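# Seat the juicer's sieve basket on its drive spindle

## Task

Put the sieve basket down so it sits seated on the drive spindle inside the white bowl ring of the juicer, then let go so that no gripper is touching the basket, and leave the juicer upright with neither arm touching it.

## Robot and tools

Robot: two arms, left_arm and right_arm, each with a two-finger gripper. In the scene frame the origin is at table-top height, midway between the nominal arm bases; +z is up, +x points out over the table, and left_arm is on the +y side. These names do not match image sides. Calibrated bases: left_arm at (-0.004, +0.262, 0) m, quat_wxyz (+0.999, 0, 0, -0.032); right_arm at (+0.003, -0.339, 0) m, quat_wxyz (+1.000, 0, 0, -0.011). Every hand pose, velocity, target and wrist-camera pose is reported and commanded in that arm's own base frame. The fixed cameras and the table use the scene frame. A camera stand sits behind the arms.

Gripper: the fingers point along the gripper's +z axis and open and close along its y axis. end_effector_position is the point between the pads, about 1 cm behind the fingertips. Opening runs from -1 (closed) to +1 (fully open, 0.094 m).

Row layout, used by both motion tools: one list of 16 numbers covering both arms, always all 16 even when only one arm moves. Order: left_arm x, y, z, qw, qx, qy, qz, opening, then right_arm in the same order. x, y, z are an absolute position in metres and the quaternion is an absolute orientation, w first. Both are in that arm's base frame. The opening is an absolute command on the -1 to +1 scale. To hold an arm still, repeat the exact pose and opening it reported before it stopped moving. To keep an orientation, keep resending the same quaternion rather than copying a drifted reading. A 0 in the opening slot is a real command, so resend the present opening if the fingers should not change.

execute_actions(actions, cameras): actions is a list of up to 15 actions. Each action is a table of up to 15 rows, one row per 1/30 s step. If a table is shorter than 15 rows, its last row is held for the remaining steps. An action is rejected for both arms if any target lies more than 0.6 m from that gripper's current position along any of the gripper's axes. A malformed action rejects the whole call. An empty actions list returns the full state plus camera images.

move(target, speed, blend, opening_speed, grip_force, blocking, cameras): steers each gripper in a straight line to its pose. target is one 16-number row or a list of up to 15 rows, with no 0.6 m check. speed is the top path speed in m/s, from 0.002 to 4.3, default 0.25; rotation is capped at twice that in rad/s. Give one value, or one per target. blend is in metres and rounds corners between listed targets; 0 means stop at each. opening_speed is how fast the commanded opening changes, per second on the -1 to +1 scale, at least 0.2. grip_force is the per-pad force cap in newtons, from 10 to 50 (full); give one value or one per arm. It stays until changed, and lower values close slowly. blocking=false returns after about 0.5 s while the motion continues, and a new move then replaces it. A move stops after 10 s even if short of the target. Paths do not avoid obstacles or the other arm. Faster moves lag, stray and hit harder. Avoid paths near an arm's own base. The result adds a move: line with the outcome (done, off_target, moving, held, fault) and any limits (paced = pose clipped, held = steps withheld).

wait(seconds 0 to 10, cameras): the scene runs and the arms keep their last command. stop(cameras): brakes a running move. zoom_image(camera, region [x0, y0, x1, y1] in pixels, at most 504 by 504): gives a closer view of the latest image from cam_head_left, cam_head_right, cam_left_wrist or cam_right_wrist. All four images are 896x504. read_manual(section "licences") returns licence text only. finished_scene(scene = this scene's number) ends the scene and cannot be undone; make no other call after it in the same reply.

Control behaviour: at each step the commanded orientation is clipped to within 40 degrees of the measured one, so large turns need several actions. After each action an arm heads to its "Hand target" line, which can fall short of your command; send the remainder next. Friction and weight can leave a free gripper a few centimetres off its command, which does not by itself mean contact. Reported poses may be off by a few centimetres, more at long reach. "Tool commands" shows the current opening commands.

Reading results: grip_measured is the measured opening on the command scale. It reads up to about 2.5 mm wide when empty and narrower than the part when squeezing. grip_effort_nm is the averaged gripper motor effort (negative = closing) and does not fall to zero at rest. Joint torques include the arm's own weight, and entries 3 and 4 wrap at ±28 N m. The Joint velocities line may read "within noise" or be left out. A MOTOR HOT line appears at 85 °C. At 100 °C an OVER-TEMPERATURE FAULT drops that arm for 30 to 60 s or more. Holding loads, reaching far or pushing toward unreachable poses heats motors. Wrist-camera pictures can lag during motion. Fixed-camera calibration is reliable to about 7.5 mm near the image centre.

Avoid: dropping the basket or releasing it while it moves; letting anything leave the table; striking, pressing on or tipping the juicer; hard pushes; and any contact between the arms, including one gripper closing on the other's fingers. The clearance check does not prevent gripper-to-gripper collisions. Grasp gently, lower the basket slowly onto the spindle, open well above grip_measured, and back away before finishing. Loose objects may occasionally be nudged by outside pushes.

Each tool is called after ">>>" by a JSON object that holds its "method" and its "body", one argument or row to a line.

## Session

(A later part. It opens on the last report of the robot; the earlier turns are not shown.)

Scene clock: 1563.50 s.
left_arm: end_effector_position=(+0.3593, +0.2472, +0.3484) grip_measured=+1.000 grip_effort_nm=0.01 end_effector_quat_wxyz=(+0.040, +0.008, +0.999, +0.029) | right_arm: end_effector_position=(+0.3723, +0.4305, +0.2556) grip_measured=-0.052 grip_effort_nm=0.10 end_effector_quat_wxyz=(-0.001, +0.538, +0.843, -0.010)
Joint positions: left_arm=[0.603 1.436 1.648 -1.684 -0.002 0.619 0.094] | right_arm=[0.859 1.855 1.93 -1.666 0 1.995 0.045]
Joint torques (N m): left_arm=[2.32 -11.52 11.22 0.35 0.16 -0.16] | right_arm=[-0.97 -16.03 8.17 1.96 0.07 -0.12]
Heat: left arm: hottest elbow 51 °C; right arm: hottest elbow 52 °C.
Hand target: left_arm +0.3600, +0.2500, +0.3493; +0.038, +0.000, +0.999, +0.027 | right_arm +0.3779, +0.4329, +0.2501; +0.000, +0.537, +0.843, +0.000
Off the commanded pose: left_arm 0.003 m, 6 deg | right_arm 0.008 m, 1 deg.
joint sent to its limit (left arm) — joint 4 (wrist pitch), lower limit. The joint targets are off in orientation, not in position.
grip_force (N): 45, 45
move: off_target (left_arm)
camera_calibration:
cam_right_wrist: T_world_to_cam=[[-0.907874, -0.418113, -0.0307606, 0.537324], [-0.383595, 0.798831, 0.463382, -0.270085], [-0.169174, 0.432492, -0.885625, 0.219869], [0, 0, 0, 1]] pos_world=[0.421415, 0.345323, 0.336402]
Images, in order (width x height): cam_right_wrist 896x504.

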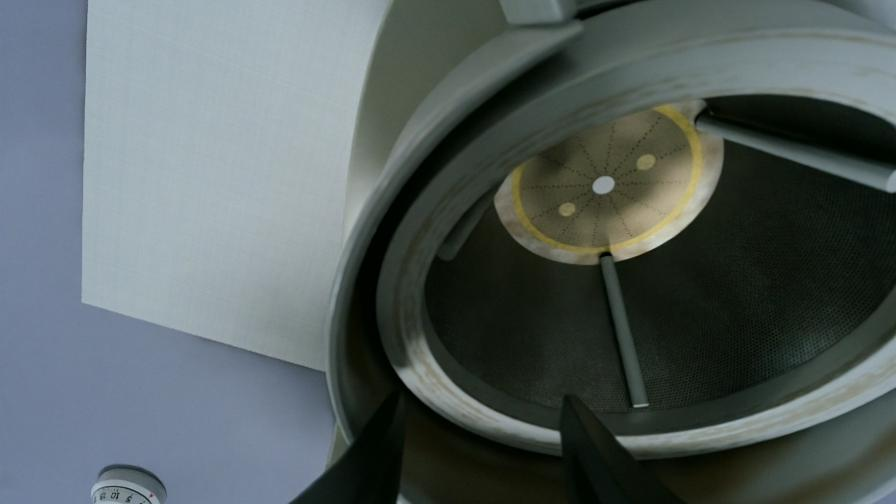

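>>> {"method": "move", "body": {
  "target": [
    [0.36,0.25,0.35,0,0,1,0,1,0.384,0.429,0.275,0,0.537,0.843,0,0.0],
    [0.36,0.25,0.35,0,0,1,0,1,0.382,0.431,0.25,0,0.537,0.843,0,0.0],
    [0.36,0.25,0.35,0,0,1,0,1,0.381,0.431,0.225,0,0.537,0.843,0,0.0]
  ],
  "speed": 0.1,
  "cameras": ["cam_right_wrist"]
}}

Scene clock: 1570.20 s.
left_arm: end_effector_position=(+0.3593, +0.2472, +0.3484) grip_measured=+1.000 grip_effort_nm=0.01 end_effector_quat_wxyz=(+0.040, +0.008, +0.999, +0.029) | right_arm: end_effector_position=(+0.3710, +0.4257, +0.2430) grip_measured=-0.002 grip_effort_nm=0.11 end_effector_quat_wxyz=(-0.001, +0.537, +0.844, -0.005)
Joint positions: left_arm=[0.603 1.436 1.648 -1.684 -0.002 0.619 0.094] | right_arm=[0.854 1.832 1.864 -1.612 -0.001 1.988 0.047]
Joint torques (N m): left_arm=[2.43 -12.45 11.18 0.38 0.19 -0.17] | right_arm=[-1.08 -13.86 8.06 2.58 0.14 -0.13]
Heat: left arm: hottest elbow 51 °C; right arm: hottest elbow 52 °C.
Hand target: left_arm +0.3600, +0.2500, +0.3493; +0.038, +0.000, +0.999, +0.027 | right_arm +0.3804, +0.4305, +0.2252; +0.000, +0.537, +0.843, +0.000
Off the commanded pose: left_arm 0.003 m, 6 deg | right_arm 0.021 m, 1 deg.
joint sent to its limit (left arm) — joint 4 (wrist pitch), lower limit. The joint targets are off in orientation, not in position.
grip_force (N): 45, 45
move: off_target (left_arm, right_arm)
camera_calibration:
cam_right_wrist: T_world_to_cam=[[-0.906741, -0.419817, -0.0396728, 0.536188], [-0.388082, 0.793976, 0.467968, -0.258267], [-0.164961, 0.439722, -0.882855, 0.205222], [0, 0, 0, 1]] pos_world=[0.419809, 0.339918, 0.323314]
Images, in order (width x height): cam_right_wrist 896x504.

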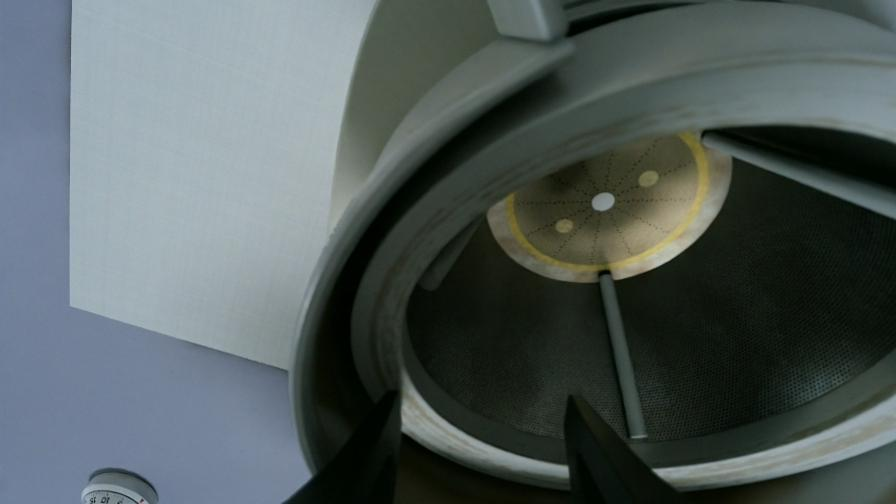

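>>> {"method": "move", "body": {
  "target": [
    [0.36,0.25,0.35,0,0,1,0,1,0.384,0.433,0.245,0,0.537,0.843,0,0.0],
    [0.36,0.25,0.35,0,0,1,0,1,0.384,0.433,0.245,0,0.537,0.843,0,0.3],
    [0.36,0.25,0.35,0,0,1,0,1,0.384,0.433,0.228,0,0.537,0.843,0,0.3]
  ],
  "speed": 0.1,
  "cameras": ["cam_right_wrist"]
}}

Scene clock: 1582.00 s.
left_arm: end_effector_position=(+0.3593, +0.2472, +0.3484) grip_measured=+1.000 grip_effort_nm=0.01 end_effector_quat_wxyz=(+0.040, +0.008, +0.999, +0.029) | right_arm: end_effector_position=(+0.3675, +0.4225, +0.2419) grip_measured=+0.297 grip_effort_nm=0.16 end_effector_quat_wxyz=(-0.004, +0.536, +0.844, -0.015)
Joint positions: left_arm=[0.603 1.436 1.648 -1.684 -0.002 0.619 0.094] | right_arm=[0.854 1.834 1.864 -1.632 -0.004 1.986 0.061]
Joint torques (N m): left_arm=[2.49 -11.28 11.21 0.31 0.11 -0.2] | right_arm=[-1.14 -12.98 9.8 2.76 0.28 -0.13]
Heat: left arm: hottest elbow 51 °C; right arm: hottest elbow 51 °C.
Hand target: left_arm +0.3600, +0.2500, +0.3493; +0.038, +0.000, +0.999, +0.027 | right_arm +0.3832, +0.4322, +0.2282; +0.000, +0.537, +0.843, +0.000
Off the commanded pose: left_arm 0.003 m, 6 deg | right_arm 0.024 m, 2 deg.
joint sent to its limit (left arm) — joint 4 (wrist pitch), lower limit. The joint targets are off in orientation, not in position.
grip_force (N): 45, 45
move: off_target (left_arm, right_arm); target 2's new opening was sent with right_arm's hand 0.017 m and 1 deg from that target
camera_calibration:
cam_right_wrist: T_world_to_cam=[[-0.906281, -0.422274, -0.0184379, 0.527367], [-0.382018, 0.799656, 0.463263, -0.260136], [-0.18088, 0.42689, -0.886029, 0.217081], [0, 0, 0, 1]] pos_world=[0.417831, 0.338042, 0.322575]
Images, in order (width x height): cam_right_wrist 896x504.

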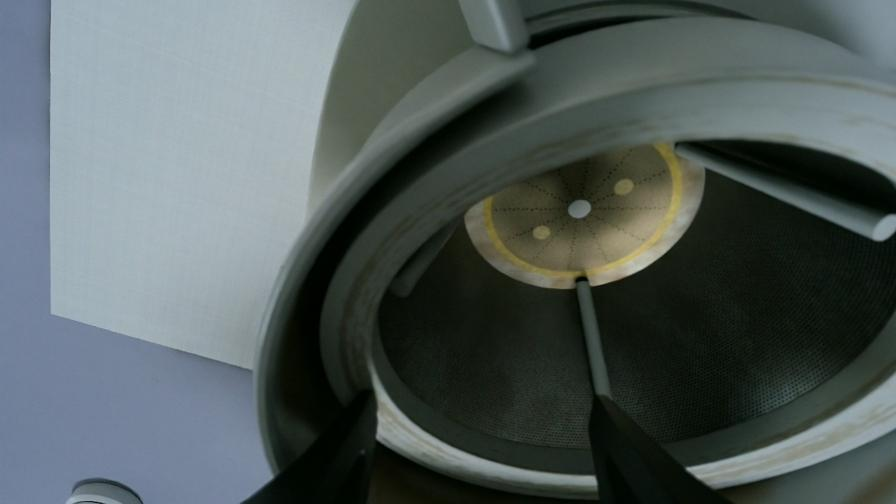

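>>> {"method": "move", "body": {
  "target": [
    [0.36,0.25,0.35,0,0,1,0,1,0.390,0.436,0.285,0,0.537,0.843,0,0.15],
    [0.36,0.25,0.35,0,0,1,0,1,0.386,0.435,0.248,0,0.537,0.843,0,0.15]
  ],
  "speed": 0.12,
  "cameras": ["cam_right_wrist"]
}}

Scene clock: 1590.17 s.
left_arm: end_effector_position=(+0.3593, +0.2472, +0.3484) grip_measured=+1.000 grip_effort_nm=0.01 end_effector_quat_wxyz=(+0.040, +0.008, +0.999, +0.029) | right_arm: end_effector_position=(+0.3742, +0.4297, +0.2622) grip_measured=+0.151 grip_effort_nm=-0.05 end_effector_quat_wxyz=(-0.003, +0.536, +0.844, -0.010)
Joint positions: left_arm=[0.603 1.436 1.648 -1.684 -0.002 0.619 0.094] | right_arm=[0.854 1.859 1.953 -1.685 -0.002 1.986 0.054]
Joint torques (N m): left_arm=[2.49 -11.52 11.18 0.35 0.14 -0.21] | right_arm=[-1.26 -14.97 8.17 2.66 0.2 -0.12]
Motor temperatures (°C): left_arm=[24 33 51 25 24 26 27] | right_arm=[24 37 50 23 26 25 25]
Heat: left arm: hottest elbow 51 °C; right arm: hottest elbow 50 °C.
Hand target: left_arm +0.3600, +0.2500, +0.3493; +0.038, +0.000, +0.999, +0.027 | right_arm +0.3855, +0.4345, +0.2483; +0.000, +0.537, +0.843, +0.000
Off the commanded pose: left_arm 0.003 m, 6 deg | right_arm 0.019 m, 1 deg.
joint sent to its limit (left arm) — joint 4 (wrist pitch), lower limit. The joint targets are off in orientation, not in position.
grip_force (N): 45, 45
move: off_target (left_arm, right_arm)
camera_calibration:
cam_right_wrist: T_world_to_cam=[[-0.906048, -0.422165, -0.0292299, 0.539514], [-0.386079, 0.796365, 0.46556, -0.270418], [-0.173266, 0.433105, -0.884533, 0.227385], [0, 0, 0, 1]] pos_world=[0.42382, 0.344634, 0.342795]
Images, in order (width x height): cam_right_wrist 896x504.

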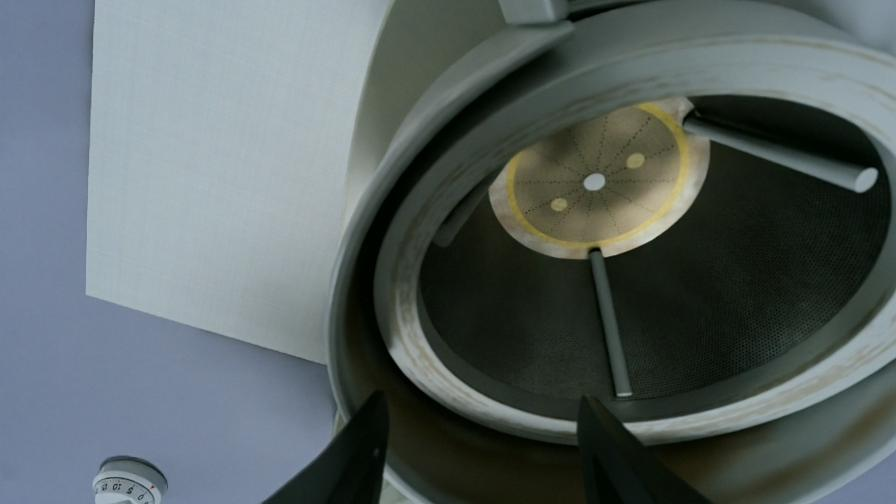

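>>> {"method": "move", "body": {
  "target": [
    [0.36,0.25,0.35,0,0,1,0,1,0.389,0.436,0.238,0,0.537,0.843,0,0.15],
    [0.36,0.25,0.35,0,0,1,0,1,0.390,0.436,0.222,0,0.537,0.843,0,0.15]
  ],
  "speed": 0.1,
  "cameras": ["cam_right_wrist"]
}}

Scene clock: 1596.90 s.
left_arm: end_effector_position=(+0.3593, +0.2472, +0.3484) grip_measured=+1.000 grip_effort_nm=0.01 end_effector_quat_wxyz=(+0.040, +0.008, +0.999, +0.029) | right_arm: end_effector_position=(+0.3747, +0.4303, +0.2475) grip_measured=+0.151 grip_effort_nm=-0.03 end_effector_quat_wxyz=(-0.001, +0.536, +0.844, -0.001)
Joint positions: left_arm=[0.603 1.436 1.648 -1.684 -0.002 0.619 0.094] | right_arm=[0.854 1.845 1.895 -1.623 -0.002 1.986 0.054]
Joint torques (N m): left_arm=[2.02 -11.11 11.25 0.31 0.17 -0.2] | right_arm=[-1.96 -13.33 8.01 2.81 0.21 -0.18]
Heat: left arm: hottest elbow 51 °C; right arm: hottest elbow 50 °C.
Hand target: left_arm +0.3600, +0.2500, +0.3493; +0.038, +0.000, +0.999, +0.027 | right_arm +0.3889, +0.4349, +0.2222; +0.000, +0.537, +0.843, +0.000
Off the commanded pose: left_arm 0.003 m, 6 deg | right_arm 0.030 m, 0 deg.
joint sent to its limit (left arm) — joint 4 (wrist pitch), lower limit. The joint targets are off in orientation, not in position.
grip_force (N): 45, 45
move: off_target (left_arm, right_arm)
camera_calibration:
cam_right_wrist: T_world_to_cam=[[-0.90565, -0.421637, -0.0449451, 0.54327], [-0.39134, 0.790323, 0.471426, -0.260669], [-0.163249, 0.444536, -0.88076, 0.204615], [0, 0, 0, 1]] pos_world=[0.423406, 0.344117, 0.32752]
Images, in order (width x height): cam_right_wrist 896x504.

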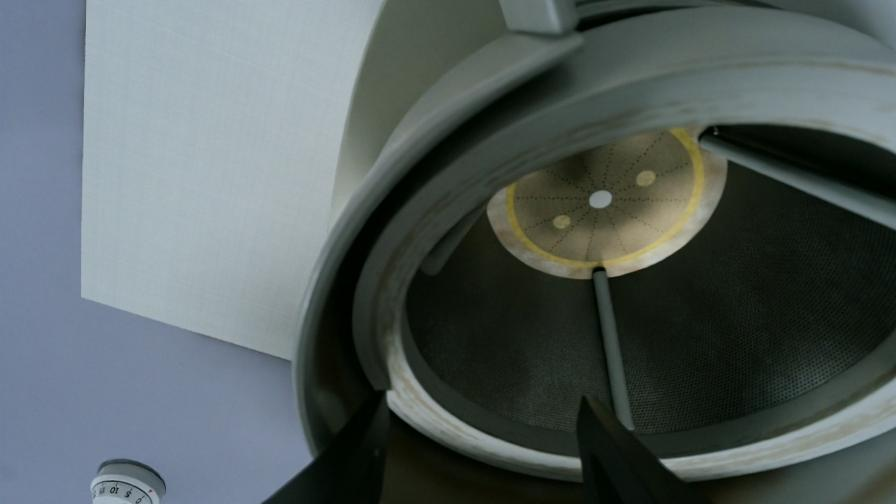

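>>> {"method": "move", "body": {
  "target": [
    [0.36,0.25,0.35,0,0,1,0,1,0.396,0.440,0.275,0,0.537,0.843,0,0.25],
    [0.36,0.25,0.35,0,0,1,0,1,0.394,0.439,0.245,0,0.537,0.843,0,0.25],
    [0.36,0.25,0.35,0,0,1,0,1,0.394,0.439,0.222,0,0.537,0.843,0,0.25]
  ],
  "speed": 0.1,
  "cameras": ["cam_right_wrist"]
}}

Scene clock: 1604.97 s.
left_arm: end_effector_position=(+0.3593, +0.2472, +0.3484) grip_measured=+1.000 grip_effort_nm=0.01 end_effector_quat_wxyz=(+0.040, +0.008, +0.999, +0.029) | right_arm: end_effector_position=(+0.3775, +0.4332, +0.2483) grip_measured=+0.247 grip_effort_nm=0.14 end_effector_quat_wxyz=(-0.002, +0.535, +0.845, -0.002)
Joint positions: left_arm=[0.603 1.436 1.648 -1.684 -0.002 0.619 0.094] | right_arm=[0.854 1.859 1.917 -1.634 -0.002 1.983 0.059]
Joint torques (N m): left_arm=[2.32 -11.05 10.95 0.31 0.13 -0.17] | right_arm=[-2.32 -13.8 8.05 2.84 0.2 -0.15]
Heat: left arm: hottest elbow 51 °C; right arm: hottest elbow 51 °C.
Hand target: left_arm +0.3600, +0.2500, +0.3493; +0.038, +0.000, +0.999, +0.027 | right_arm +0.3929, +0.4377, +0.2223; +0.000, +0.537, +0.843, -0.001
Off the commanded pose: left_arm 0.003 m, 6 deg | right_arm 0.032 m, 0 deg.
joint sent to its limit (left arm) — joint 4 (wrist pitch), lower limit. The joint targets are off in orientation, not in position.
grip_force (N): 45, 45
move: off_target (left_arm, right_arm)
camera_calibration:
cam_right_wrist: T_world_to_cam=[[-0.90474, -0.423803, -0.0428559, 0.547242], [-0.39244, 0.790183, 0.470747, -0.261633], [-0.16564, 0.442722, -0.881227, 0.206304], [0, 0, 0, 1]] pos_world=[0.426609, 0.347325, 0.328416]
Images, in order (width x height): cam_right_wrist 896x504.

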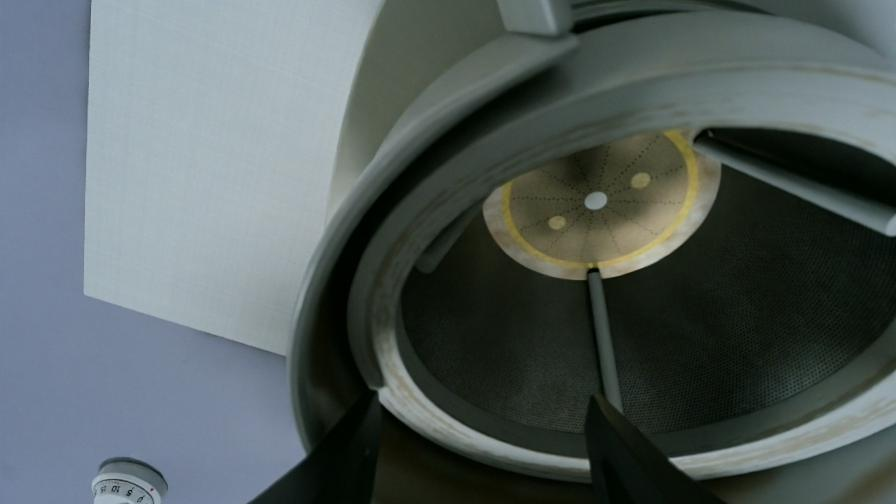

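>>> {"method": "move", "body": {
  "target": [
    [0.36,0.25,0.35,0,0,1,0,1,0.375,0.445,0.30,0,0.537,0.843,0,0.0],
    [0.36,0.25,0.35,0,0,1,0,1,0.350,0.440,0.30,0,-0.793,0.609,0,0.0],
    [0.36,0.25,0.35,0,0,1,0,1,0.353,0.460,0.275,0,-0.793,0.609,0,0.0]
  ],
  "speed": 0.25,
  "cameras": ["cam_right_wrist","cam_head_left"]
}}

>>> {"method": "zoom_image", "body": {
  "camera": "cam_head_left",
  "region": [350, 220, 520, 390]
}}

Scene clock: 1626.60 s.
left_arm: end_effector_position=(+0.3593, +0.2472, +0.3484) grip_measured=+1.000 grip_effort_nm=0.01 end_effector_quat_wxyz=(+0.040, +0.008, +0.999, +0.029) | right_arm: end_effector_position=(+0.3527, +0.4523, +0.2600) grip_measured=+0.002 grip_effort_nm=-0.09 end_effector_quat_wxyz=(+0.015, +0.792, -0.611, -0.001)
Joint positions: left_arm=[0.603 1.436 1.648 -1.684 -0.002 0.619 0.094] | right_arm=[0.909 1.877 1.973 -1.696 -0.002 -0.919 0.047]
Joint torques (N m): left_arm=[1.79 -11.28 11.21 0.23 0.16 -0.13] | right_arm=[0.09 -16.32 12.6 0.17 0 -0.03]
Heat: left arm: hottest elbow 51 °C; right arm: hottest elbow 52 °C.
Hand target: left_arm +0.3600, +0.2500, +0.3493; +0.038, +0.000, +0.999, +0.027 | right_arm +0.3527, +0.4595, +0.2748; +0.000, +0.793, -0.609, +0.000
Off the commanded pose: left_arm 0.003 m, 6 deg | right_arm 0.017 m, 2 deg.
joint sent to its limit (left arm) — joint 4 (wrist pitch), lower limit. The joint targets are off in orientation, not in position.
grip_force (N): 45, 45
move: off_target (left_arm, right_arm)
camera_calibration:
cam_right_wrist: T_world_to_cam=[[0.965839, 0.248614, -0.0731106, -0.422728], [0.252305, -0.837785, 0.484209, 0.213455], [0.0591302, -0.486114, -0.871893, 0.542407], [0, 0, 0, 1]] pos_world=[0.322359, 0.547597, 0.338658]
Images, in order (width x height): cam_head_left 896x504, cam_right_wrist 896x504.

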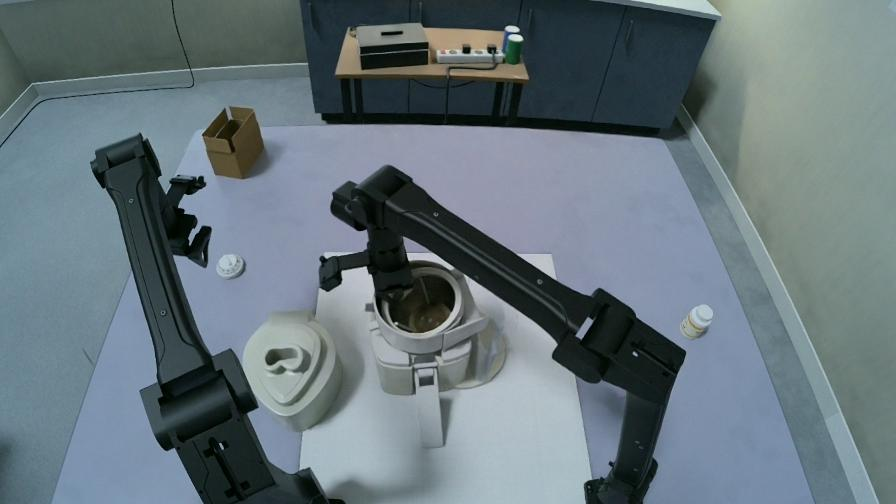

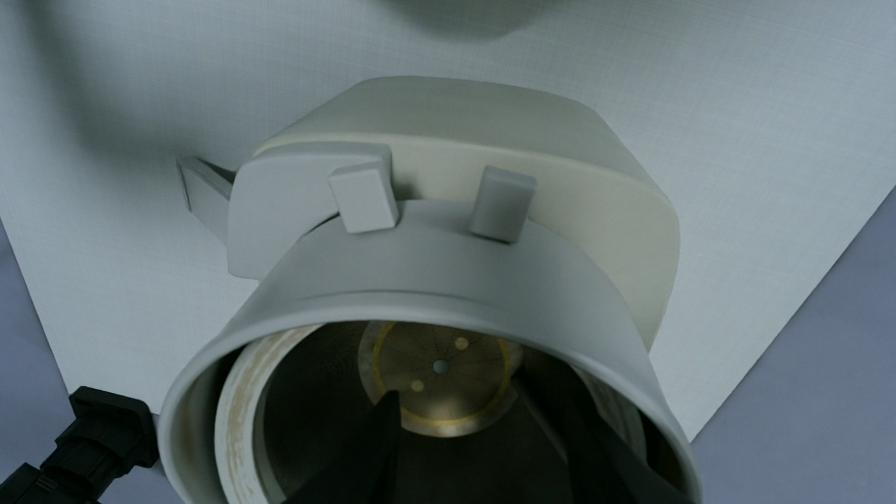

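Scaled by 2.965 from the camera's 896x504 image, which has a finer 1280x720 frame.

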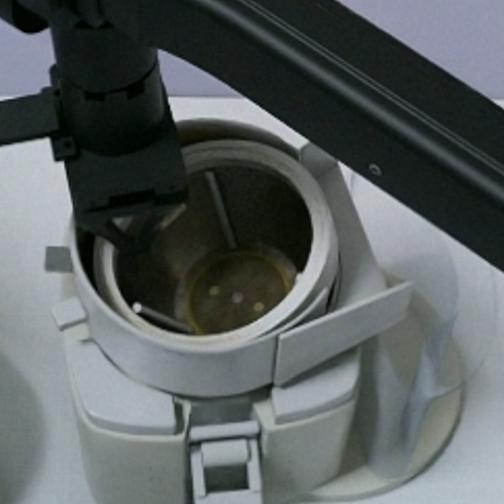

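>>> {"method": "move", "body": {
  "target": [0.36,0.25,0.35,0,0,1,0,1,0.362,0.482,0.275,0,-0.793,0.609,0,-0.1],
  "speed": 0.2,
  "cameras": ["cam_right_wrist","cam_head_left"]
}}

>>> {"method": "zoom_image", "body": {
  "camera": "cam_head_left",
  "region": [350, 220, 520, 390]
}}

>>> {"method": "zoom_image", "body": {
  "camera": "cam_right_wrist",
  "region": [350, 250, 750, 504]
}}

Scene clock: 1635.33 s.
left_arm: end_effector_position=(+0.3593, +0.2472, +0.3484) grip_measured=+1.000 grip_effort_nm=0.01 end_effector_quat_wxyz=(+0.040, +0.008, +0.999, +0.029) | right_arm: end_effector_position=(+0.3561, +0.4603, +0.2583) grip_measured=-0.099 grip_effort_nm=-0.07 end_effector_quat_wxyz=(+0.015, +0.791, -0.611, -0.001)
Joint positions: left_arm=[0.603 1.436 1.648 -1.684 -0.002 0.619 0.094] | right_arm=[0.913 1.904 2.008 -1.706 -0.001 -0.913 0.042]
Joint torques (N m): left_arm=[2.49 -11.81 11.32 0.18 0.11 -0.24] | right_arm=[0.5 -15.38 16.09 0.46 -0.04 0.03]
Heat: left arm: hottest elbow 51 °C; right arm: hottest elbow 54 °C.
Hand target: left_arm +0.3600, +0.2500, +0.3493; +0.038, +0.000, +0.999, +0.027 | right_arm +0.3606, +0.4804, +0.2746; -0.011, +0.793, -0.609, +0.000
Off the commanded pose: left_arm 0.003 m, 6 deg | right_arm 0.028 m, 2 deg.
joint sent to its limit (left arm) — joint 4 (wrist pitch), lower limit. The joint targets are off in orientation, not in position.
joint sent to its limit (right arm) — joint 4 (wrist pitch), lower limit. The joint targets still meet the commanded pose.
grip_force (N): 45, 45
move: off_target (left_arm, right_arm)
camera_calibration:
cam_right_wrist: T_world_to_cam=[[0.966132, 0.247364, -0.0734821, -0.42746], [0.251321, -0.837397, 0.48539, 0.22005], [0.0585343, -0.487419, -0.871204, 0.545311], [0, 0, 0, 1]] pos_world=[0.32576, 0.555802, 0.336857]
Images, in order (width x height): cam_head_left 896x504, cam_right_wrist 896x504.

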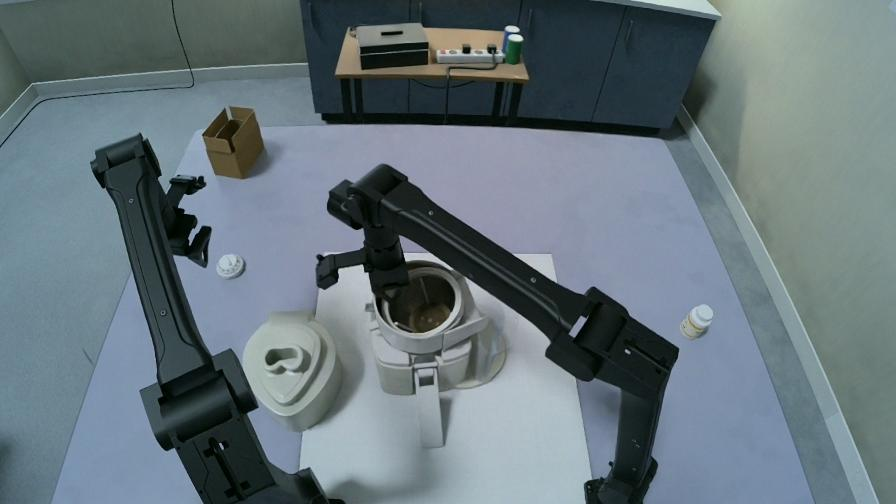

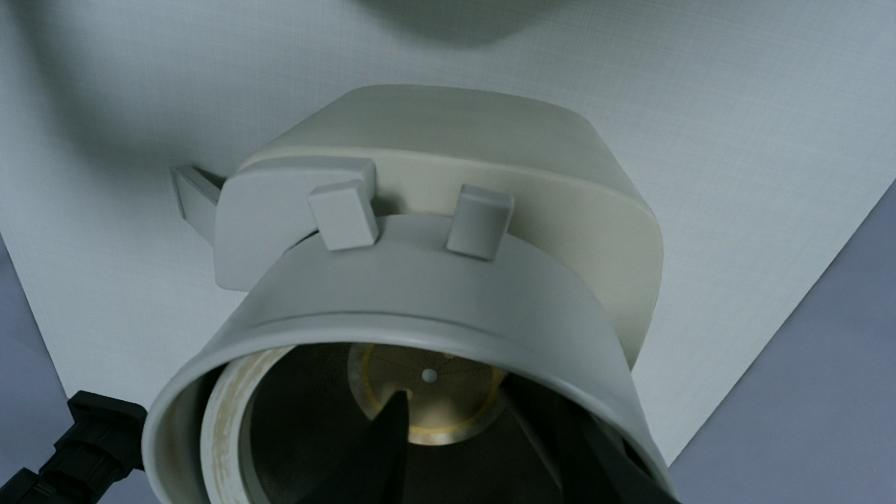

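Scaled by 2.965 from the camera's 896x504 image, which has a finer 1280x720 frame.

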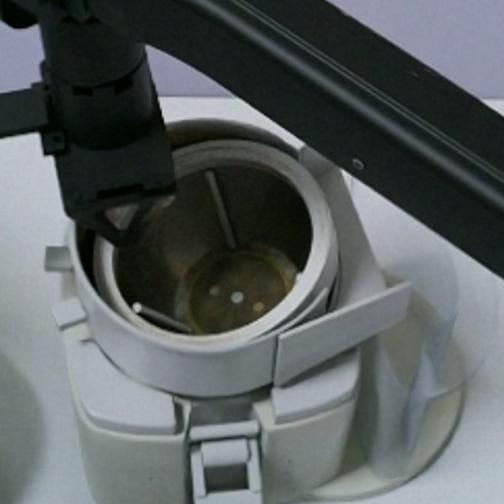

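Scaled by 1.260 from the camera's 896x504 image, which has a finer 1280x720 frame.

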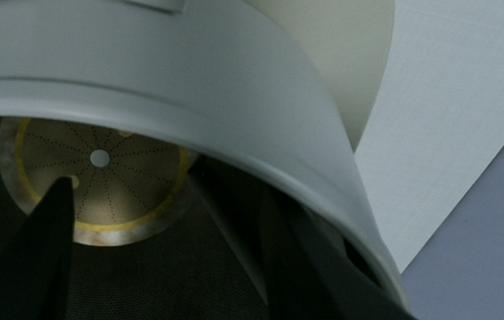

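>>> {"method": "move", "body": {
  "target": [
    [0.36,0.25,0.35,0,0,1,0,1,0.37,0.502,0.275,0,-0.793,0.609,0,-0.1],
    [0.36,0.25,0.35,0,0,1,0,1,0.366,0.495,0.265,0,-0.793,0.609,0,-0.1]
  ],
  "speed": 0.2,
  "cameras": ["cam_right_wrist","cam_head_left"]
}}

>>> {"method": "zoom_image", "body": {
  "camera": "cam_head_left",
  "region": [350, 220, 520, 390]
}}

>>> {"method": "zoom_image", "body": {
  "camera": "cam_right_wrist",
  "region": [350, 250, 750, 504]
}}

Scene clock: 1642.73 s.
left_arm: end_effector_position=(+0.3593, +0.2472, +0.3484) grip_measured=+1.000 grip_effort_nm=0.01 end_effector_quat_wxyz=(+0.040, +0.008, +0.999, +0.029) | right_arm: end_effector_position=(+0.3677, +0.4776, +0.2606) grip_measured=-0.099 grip_effort_nm=-0.06 end_effector_quat_wxyz=(+0.001, +0.789, -0.615, +0.001)
Joint positions: left_arm=[0.603 1.436 1.648 -1.684 -0.002 0.619 0.094] | right_arm=[0.916 1.948 2.082 -1.706 0.001 -0.901 0.042]
Joint torques (N m): left_arm=[1.85 -11.69 11.1 0.21 0.11 -0.18] | right_arm=[0.85 -15.62 13.52 0.65 -0.15 -0.05]
Motor temperatures (°C): left_arm=[24 33 51 25 24 26 27] | right_arm=[24 37 56 23 26 25 25]
Heat: left arm: hottest elbow 51 °C; right arm: hottest elbow 56 °C.
Hand target: left_arm +0.3600, +0.2500, +0.3493; +0.038, +0.000, +0.999, +0.027 | right_arm +0.3654, +0.4942, +0.2646; -0.010, +0.793, -0.609, +0.000
Off the commanded pose: left_arm 0.003 m, 6 deg | right_arm 0.018 m, 1 deg.
joint sent to its limit (left arm) — joint 4 (wrist pitch), lower limit. The joint targets are off in orientation, not in position.
joint sent to its limit (right arm) — joint 4 (wrist pitch), lower limit. The joint targets still meet the commanded pose.
grip_force (N): 45, 45
move: off_target (left_arm, right_arm)
camera_calibration:
cam_right_wrist: T_world_to_cam=[[0.96958, 0.239889, -0.0486684, -0.446948], [0.233978, -0.849904, 0.472142, 0.246258], [0.0718981, -0.469166, -0.880178, 0.543694], [0, 0, 0, 1]] pos_world=[0.336642, 0.571596, 0.340526]
Images, in order (width x height): cam_head_left 896x504, cam_right_wrist 896x504.

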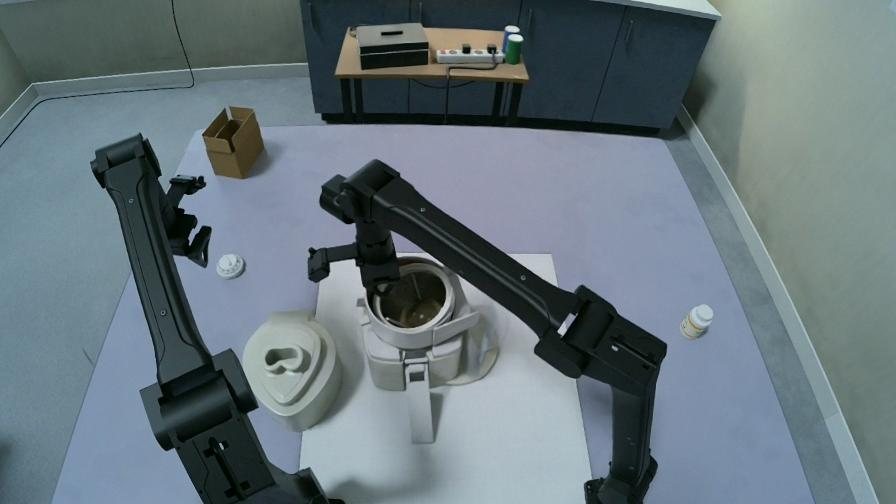

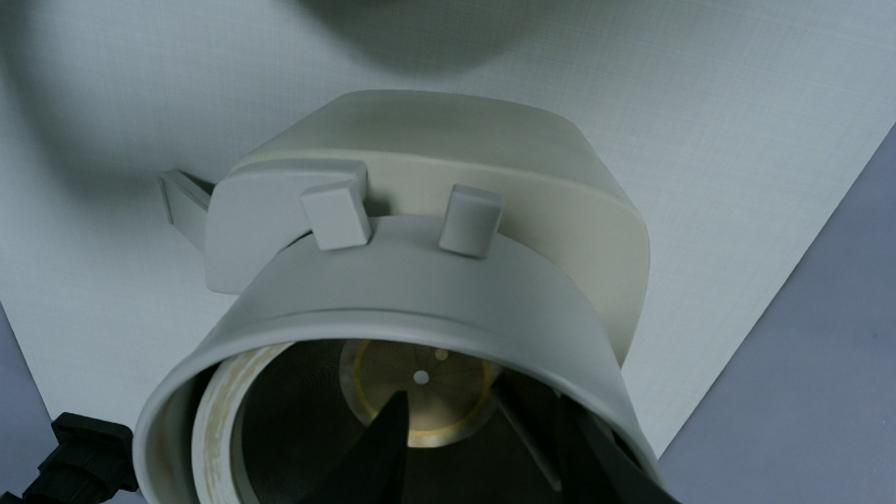

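Scaled by 2.965 from the camera's 896x504 image, which has a finer 1280x720 frame.

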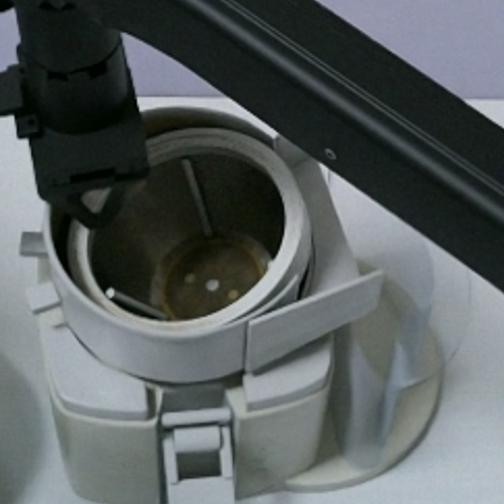

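Scaled by 1.260 from the camera's 896x504 image, which has a finer 1280x720 frame.

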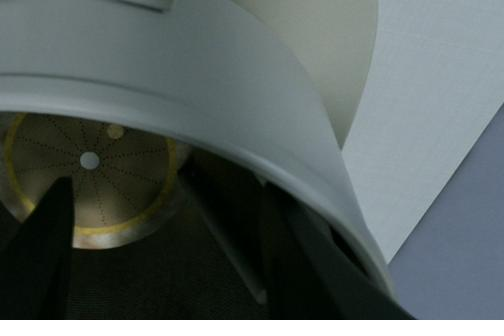

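>>> {"method": "move", "body": {
  "target": [
    [0.36,0.25,0.35,0,0,1,0,1,0.372,0.480,0.33,0,-0.793,0.609,0,0.1]
  ],
  "speed": 0.15,
  "cameras": ["cam_right_wrist","cam_head_left"]
}}

>>> {"method": "zoom_image", "body": {
  "camera": "cam_head_left",
  "region": [340, 220, 510, 390]
}}

Scene clock: 1648.13 s.
left_arm: end_effector_position=(+0.3593, +0.2472, +0.3484) grip_measured=+1.000 grip_effort_nm=0.01 end_effector_quat_wxyz=(+0.040, +0.008, +0.999, +0.029) | right_arm: end_effector_position=(+0.3633, +0.4742, +0.2982) grip_measured=+0.098 grip_effort_nm=0.10 end_effector_quat_wxyz=(-0.035, +0.791, -0.611, +0.000)
Joint positions: left_arm=[0.603 1.436 1.648 -1.684 -0.002 0.619 0.094] | right_arm=[0.918 1.893 2.097 -1.706 0.001 -0.907 0.052]
Joint torques (N m): left_arm=[1.61 -11.63 11.12 0.28 0.14 -0.24] | right_arm=[-0.85 -16.85 14.82 0.72 -0.13 -0.18]
Motor temperatures (°C): left_arm=[24 33 51 25 24 26 27] | right_arm=[24 37 55 23 26 25 25]
Heat: left arm: hottest elbow 51 °C; right arm: hottest elbow 55 °C.
Hand target: left_arm +0.3600, +0.2500, +0.3493; +0.038, +0.000, +0.999, +0.027 | right_arm +0.3707, +0.4782, +0.3291; -0.070, +0.791, -0.608, +0.000
Off the commanded pose: left_arm 0.003 m, 6 deg | right_arm 0.033 m, 4 deg.
joint sent to its limit (left arm) — joint 4 (wrist pitch), lower limit. The joint targets are off in orientation, not in position.
joint sent to its limit (right arm) — joint 4 (wrist pitch), lower limit. The joint targets are off in orientation, not in position.
grip_force (N): 45, 45
move: off_target (left_arm, right_arm)
camera_calibration:
cam_right_wrist: T_world_to_cam=[[0.968428, 0.249217, 0.00623501, -0.460414], [0.221934, -0.873262, 0.433774, 0.253563], [0.113549, -0.418694, -0.901, 0.542716], [0, 0, 0, 1]] pos_world=[0.327979, 0.563402, 0.381869]
Images, in order (width x height): cam_head_left 896x504, cam_right_wrist 896x504.

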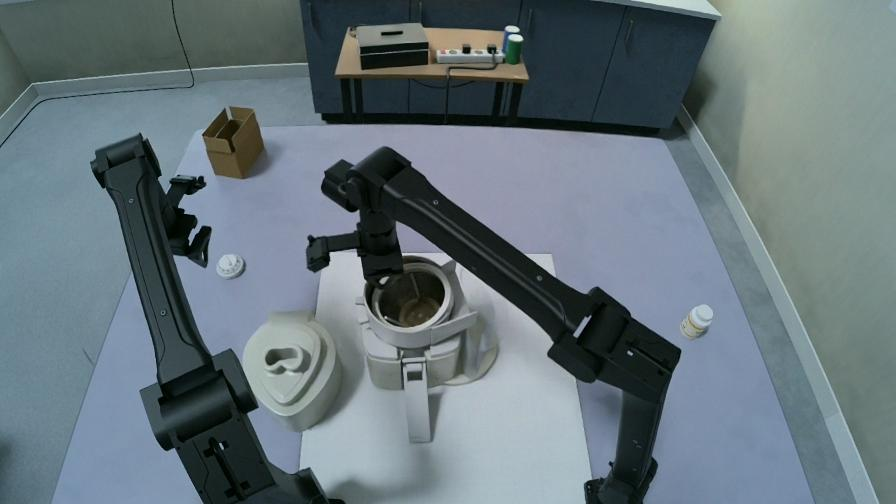

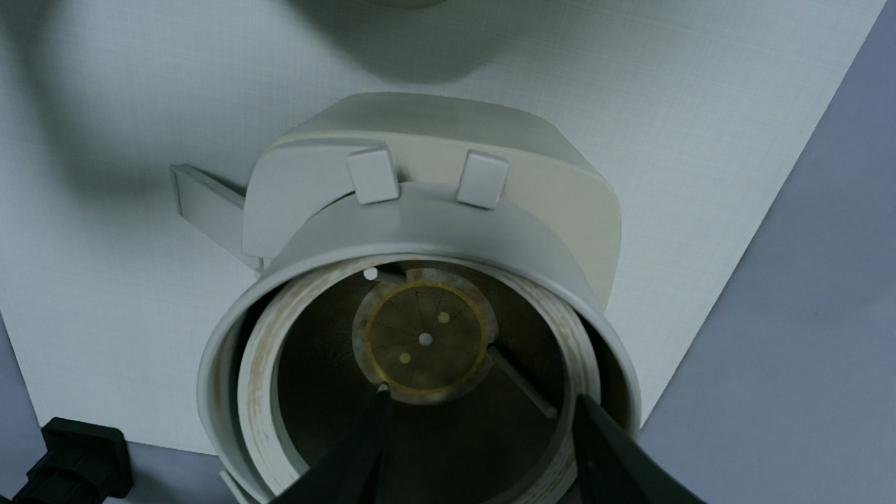

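Scaled by 2.965 from the camera's 896x504 image, which has a finer 1280x720 frame.

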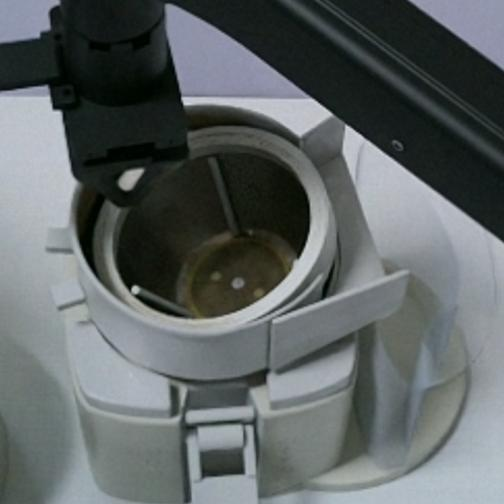

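>>> {"method": "move", "body": {
  "target": [
    [0.36,0.25,0.35,0,0,1,0,1,0.378,0.512,0.325,0,-0.793,0.609,0,-0.1]
  ],
  "speed": 0.15,
  "cameras": ["cam_right_wrist"]
}}

Scene clock: 1664.77 s.
left_arm: end_effector_position=(+0.3593, +0.2472, +0.3484) grip_measured=+1.000 grip_effort_nm=0.01 end_effector_quat_wxyz=(+0.040, +0.008, +0.999, +0.029) | right_arm: end_effector_position=(+0.3765, +0.4977, +0.2988) grip_measured=-0.098 grip_effort_nm=-0.10 end_effector_quat_wxyz=(-0.051, +0.792, -0.609, +0.000)
Joint positions: left_arm=[0.603 1.436 1.648 -1.684 -0.002 0.619 0.094] | right_arm=[0.924 1.957 2.195 -1.706 0.001 -0.907 0.042]
Joint torques (N m): left_arm=[2.37 -10.34 11.14 0.28 0.2 -0.16] | right_arm=[0.5 -17.96 15.3 0.83 -0.09 0.04]
Motor temperatures (°C): left_arm=[24 33 51 25 24 26 27] | right_arm=[24 39 59 23 26 25 25]
Heat: left arm: hottest elbow 51 °C; right arm: hottest elbow 59 °C.
Hand target: left_arm +0.3600, +0.2500, +0.3493; +0.038, +0.000, +0.999, +0.027 | right_arm +0.3768, +0.5102, +0.3243; -0.083, +0.791, -0.607, -0.001
Off the commanded pose: left_arm 0.003 m, 6 deg | right_arm 0.030 m, 6 deg.
joint sent to its limit (left arm) — joint 4 (wrist pitch), lower limit. The joint targets are off in orientation, not in position.
joint sent to its limit (right arm) — joint 4 (wrist pitch), lower limit. The joint targets are off in orientation, not in position.
grip_force (N): 45, 45
move: off_target (left_arm, right_arm)
camera_calibration:
cam_right_wrist: T_world_to_cam=[[0.966587, 0.254296, 0.0323055, -0.488654], [0.218495, -0.88322, 0.414948, 0.282786], [0.134052, -0.394025, -0.909271, 0.534049], [0, 0, 0, 1]] pos_world=[0.338949, 0.584454, 0.38404]
Images, in order (width x height): cam_right_wrist 896x504.

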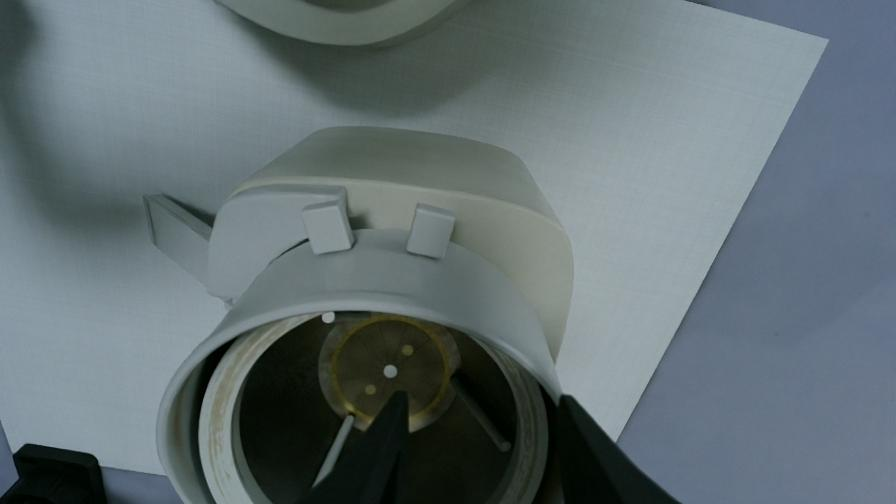

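>>> {"method": "move", "body": {
  "target": [
    [0.36,0.25,0.35,0,0,1,0,1,0.372,0.495,0.33,0,0.1305,0.9914,0,-0.1],
    [0.36,0.25,0.35,0,0,1,0,1,0.363,0.503,0.30,0,0.1305,0.9914,0,-0.1]
  ],
  "speed": 0.3,
  "cameras": ["cam_right_wrist"]
}}

Scene clock: 1677.40 s.
left_arm: end_effector_position=(+0.3593, +0.2472, +0.3484) grip_measured=+1.000 grip_effort_nm=0.01 end_effector_quat_wxyz=(+0.040, +0.008, +0.999, +0.029) | right_arm: end_effector_position=(+0.3701, +0.4992, +0.3080) grip_measured=-0.098 grip_effort_nm=-0.10 end_effector_quat_wxyz=(+0.030, +0.130, +0.990, +0.051)
Joint positions: left_arm=[0.603 1.436 1.648 -1.684 -0.002 0.619 0.094] | right_arm=[0.935 1.942 2.195 -1.706 0.003 1.196 0.042]
Joint torques (N m): left_arm=[2.32 -11.58 11.14 0.24 0.14 -0.17] | right_arm=[0.62 -16.91 8.31 0.75 0.08 0.03]
Motor temperatures (°C): left_arm=[24 33 51 25 24 26 27] | right_arm=[24 38 57 23 26 25 25]
Heat: left arm: hottest elbow 51 °C; right arm: hottest elbow 57 °C.
Hand target: left_arm +0.3600, +0.2500, +0.3493; +0.038, +0.000, +0.999, +0.027 | right_arm +0.3628, +0.5026, +0.2994; +0.024, +0.130, +0.990, +0.042
Off the commanded pose: left_arm 0.003 m, 6 deg | right_arm 0.011 m, 7 deg.
joint sent to its limit (left arm) — joint 4 (wrist pitch), lower limit. The joint targets are off in orientation, not in position.
joint sent to its limit (right arm) — joint 4 (wrist pitch), lower limit. The joint targets are off in orientation, not in position.
grip_force (N): 45, 45
move: off_target (left_arm, right_arm)
camera_calibration:
cam_right_wrist: T_world_to_cam=[[-0.254196, -0.954447, -0.156254, 0.630085], [-0.88976, 0.167455, 0.424602, 0.164354], [-0.379094, 0.24696, -0.891795, 0.408352], [0, 0, 0, 1]] pos_world=[0.461204, 0.473014, 0.392835]
Images, in order (width x height): cam_right_wrist 896x504.

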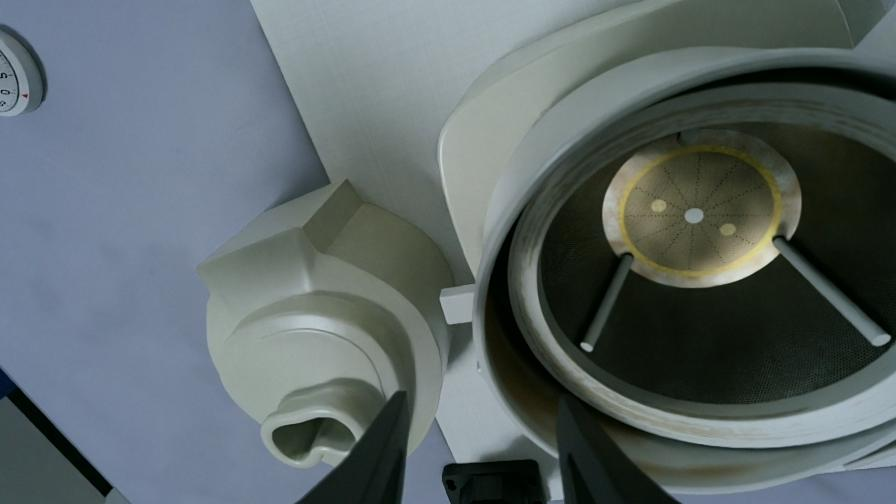

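>>> {"method": "move", "body": {
  "target": [
    [0.36,0.25,0.35,0,0,1,0,1,0.345,0.490,0.32,0,-0.2164,0.9763,0,-0.1],
    [0.36,0.25,0.35,0,0,1,0,1,0.323,0.487,0.29,0,-0.2164,0.9763,0,-0.1]
  ],
  "speed": 0.3,
  "cameras": ["cam_right_wrist"]
}}

Scene clock: 1686.30 s.
left_arm: end_effector_position=(+0.3593, +0.2472, +0.3484) grip_measured=+1.000 grip_effort_nm=0.01 end_effector_quat_wxyz=(+0.040, +0.008, +0.999, +0.029) | right_arm: end_effector_position=(+0.3283, +0.4893, +0.2827) grip_measured=-0.098 grip_effort_nm=-0.10 end_effector_quat_wxyz=(+0.010, -0.219, +0.976, +0.010)
Joint positions: left_arm=[0.603 1.436 1.648 -1.684 -0.002 0.619 0.094] | right_arm=[0.98 1.891 2.054 -1.706 -0.001 0.538 0.042]
Joint torques (N m): left_arm=[1.73 -10.93 11.29 0.47 0.1 -0.19] | right_arm=[-0.26 -17.73 8.81 0.79 0.1 0.01]
Motor temperatures (°C): left_arm=[24 33 51 25 24 26 27] | right_arm=[24 38 56 23 26 25 25]
Heat: left arm: hottest elbow 51 °C; right arm: hottest elbow 56 °C.
Hand target: left_arm +0.3600, +0.2500, +0.3493; +0.038, +0.000, +0.999, +0.027 | right_arm +0.3228, +0.4869, +0.2893; +0.012, -0.216, +0.976, +0.012
Off the commanded pose: left_arm 0.003 m, 6 deg | right_arm 0.009 m, 2 deg.
joint sent to its limit (left arm) — joint 4 (wrist pitch), lower limit. The joint targets are off in orientation, not in position.
joint sent to its limit (right arm) — joint 4 (wrist pitch), lower limit. The joint targets still meet the commanded pose.
grip_force (N): 45, 45
move: off_target (left_arm)
camera_calibration:
cam_right_wrist: T_world_to_cam=[[0.424652, -0.903109, -0.063753, 0.331964], [-0.795795, -0.405915, 0.449381, 0.382274], [-0.431718, -0.140096, -0.891062, 0.578885], [0, 0, 0, 1]] pos_world=[0.413158, 0.53607, 0.3652]
Images, in order (width x height): cam_right_wrist 896x504.

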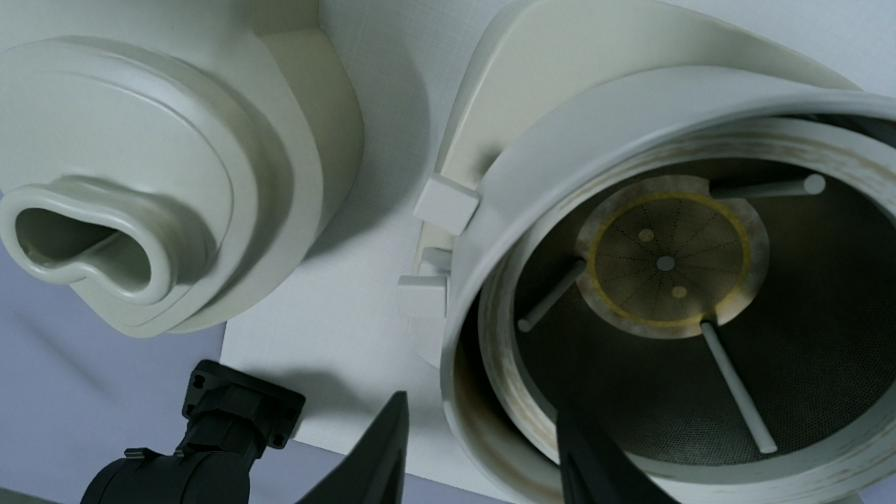

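>>> {"method": "move", "body": {
  "target": [
    [0.36,0.25,0.35,0,0,1,0,1,0.329,0.478,0.287,0,-0.2164,0.9763,0,-0.3],
    [0.36,0.25,0.35,0,0,1,0,1,0.330,0.480,0.262,0,-0.2164,0.9763,0,-0.3]
  ],
  "speed": 0.12,
  "cameras": ["cam_right_wrist"]
}}

Scene clock: 1696.87 s.
left_arm: end_effector_position=(+0.3593, +0.2472, +0.3484) grip_measured=+1.000 grip_effort_nm=0.01 end_effector_quat_wxyz=(+0.040, +0.008, +0.999, +0.029) | right_arm: end_effector_position=(+0.3244, +0.4834, +0.2617) grip_measured=-0.298 grip_effort_nm=-0.10 end_effector_quat_wxyz=(-0.004, -0.219, +0.976, -0.004)
Joint positions: left_arm=[0.603 1.436 1.648 -1.684 -0.002 0.619 0.094] | right_arm=[0.98 1.89 1.998 -1.69 -0.001 0.538 0.033]
Joint torques (N m): left_arm=[1.26 -11.4 11.21 0.39 0.17 -0.19] | right_arm=[-1.44 -16.73 8.77 1.17 0.11 -0.09]
Heat: left arm: hottest elbow 51 °C; right arm: hottest elbow 54 °C.
Hand target: left_arm +0.3600, +0.2500, +0.3493; +0.038, +0.000, +0.999, +0.027 | right_arm +0.3298, +0.4800, +0.2621; +0.000, -0.216, +0.976, +0.000
Off the commanded pose: left_arm 0.003 m, 6 deg | right_arm 0.007 m, 1 deg.
joint sent to its limit (left arm) — joint 4 (wrist pitch), lower limit. The joint targets are off in orientation, not in position.
grip_force (N): 45, 45
move: off_target (left_arm)
camera_calibration:
cam_right_wrist: T_world_to_cam=[[0.423489, -0.904855, -0.0435192, 0.322807], [-0.785632, -0.390761, 0.479675, 0.367623], [-0.451042, -0.168947, -0.876367, 0.573952], [0, 0, 0, 1]] pos_world=[0.410987, 0.532714, 0.340702]
Images, in order (width x height): cam_right_wrist 896x504.

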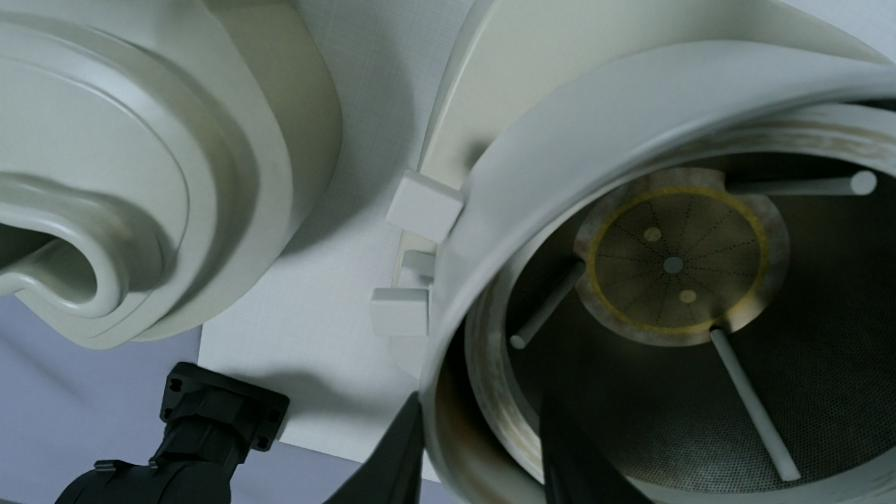

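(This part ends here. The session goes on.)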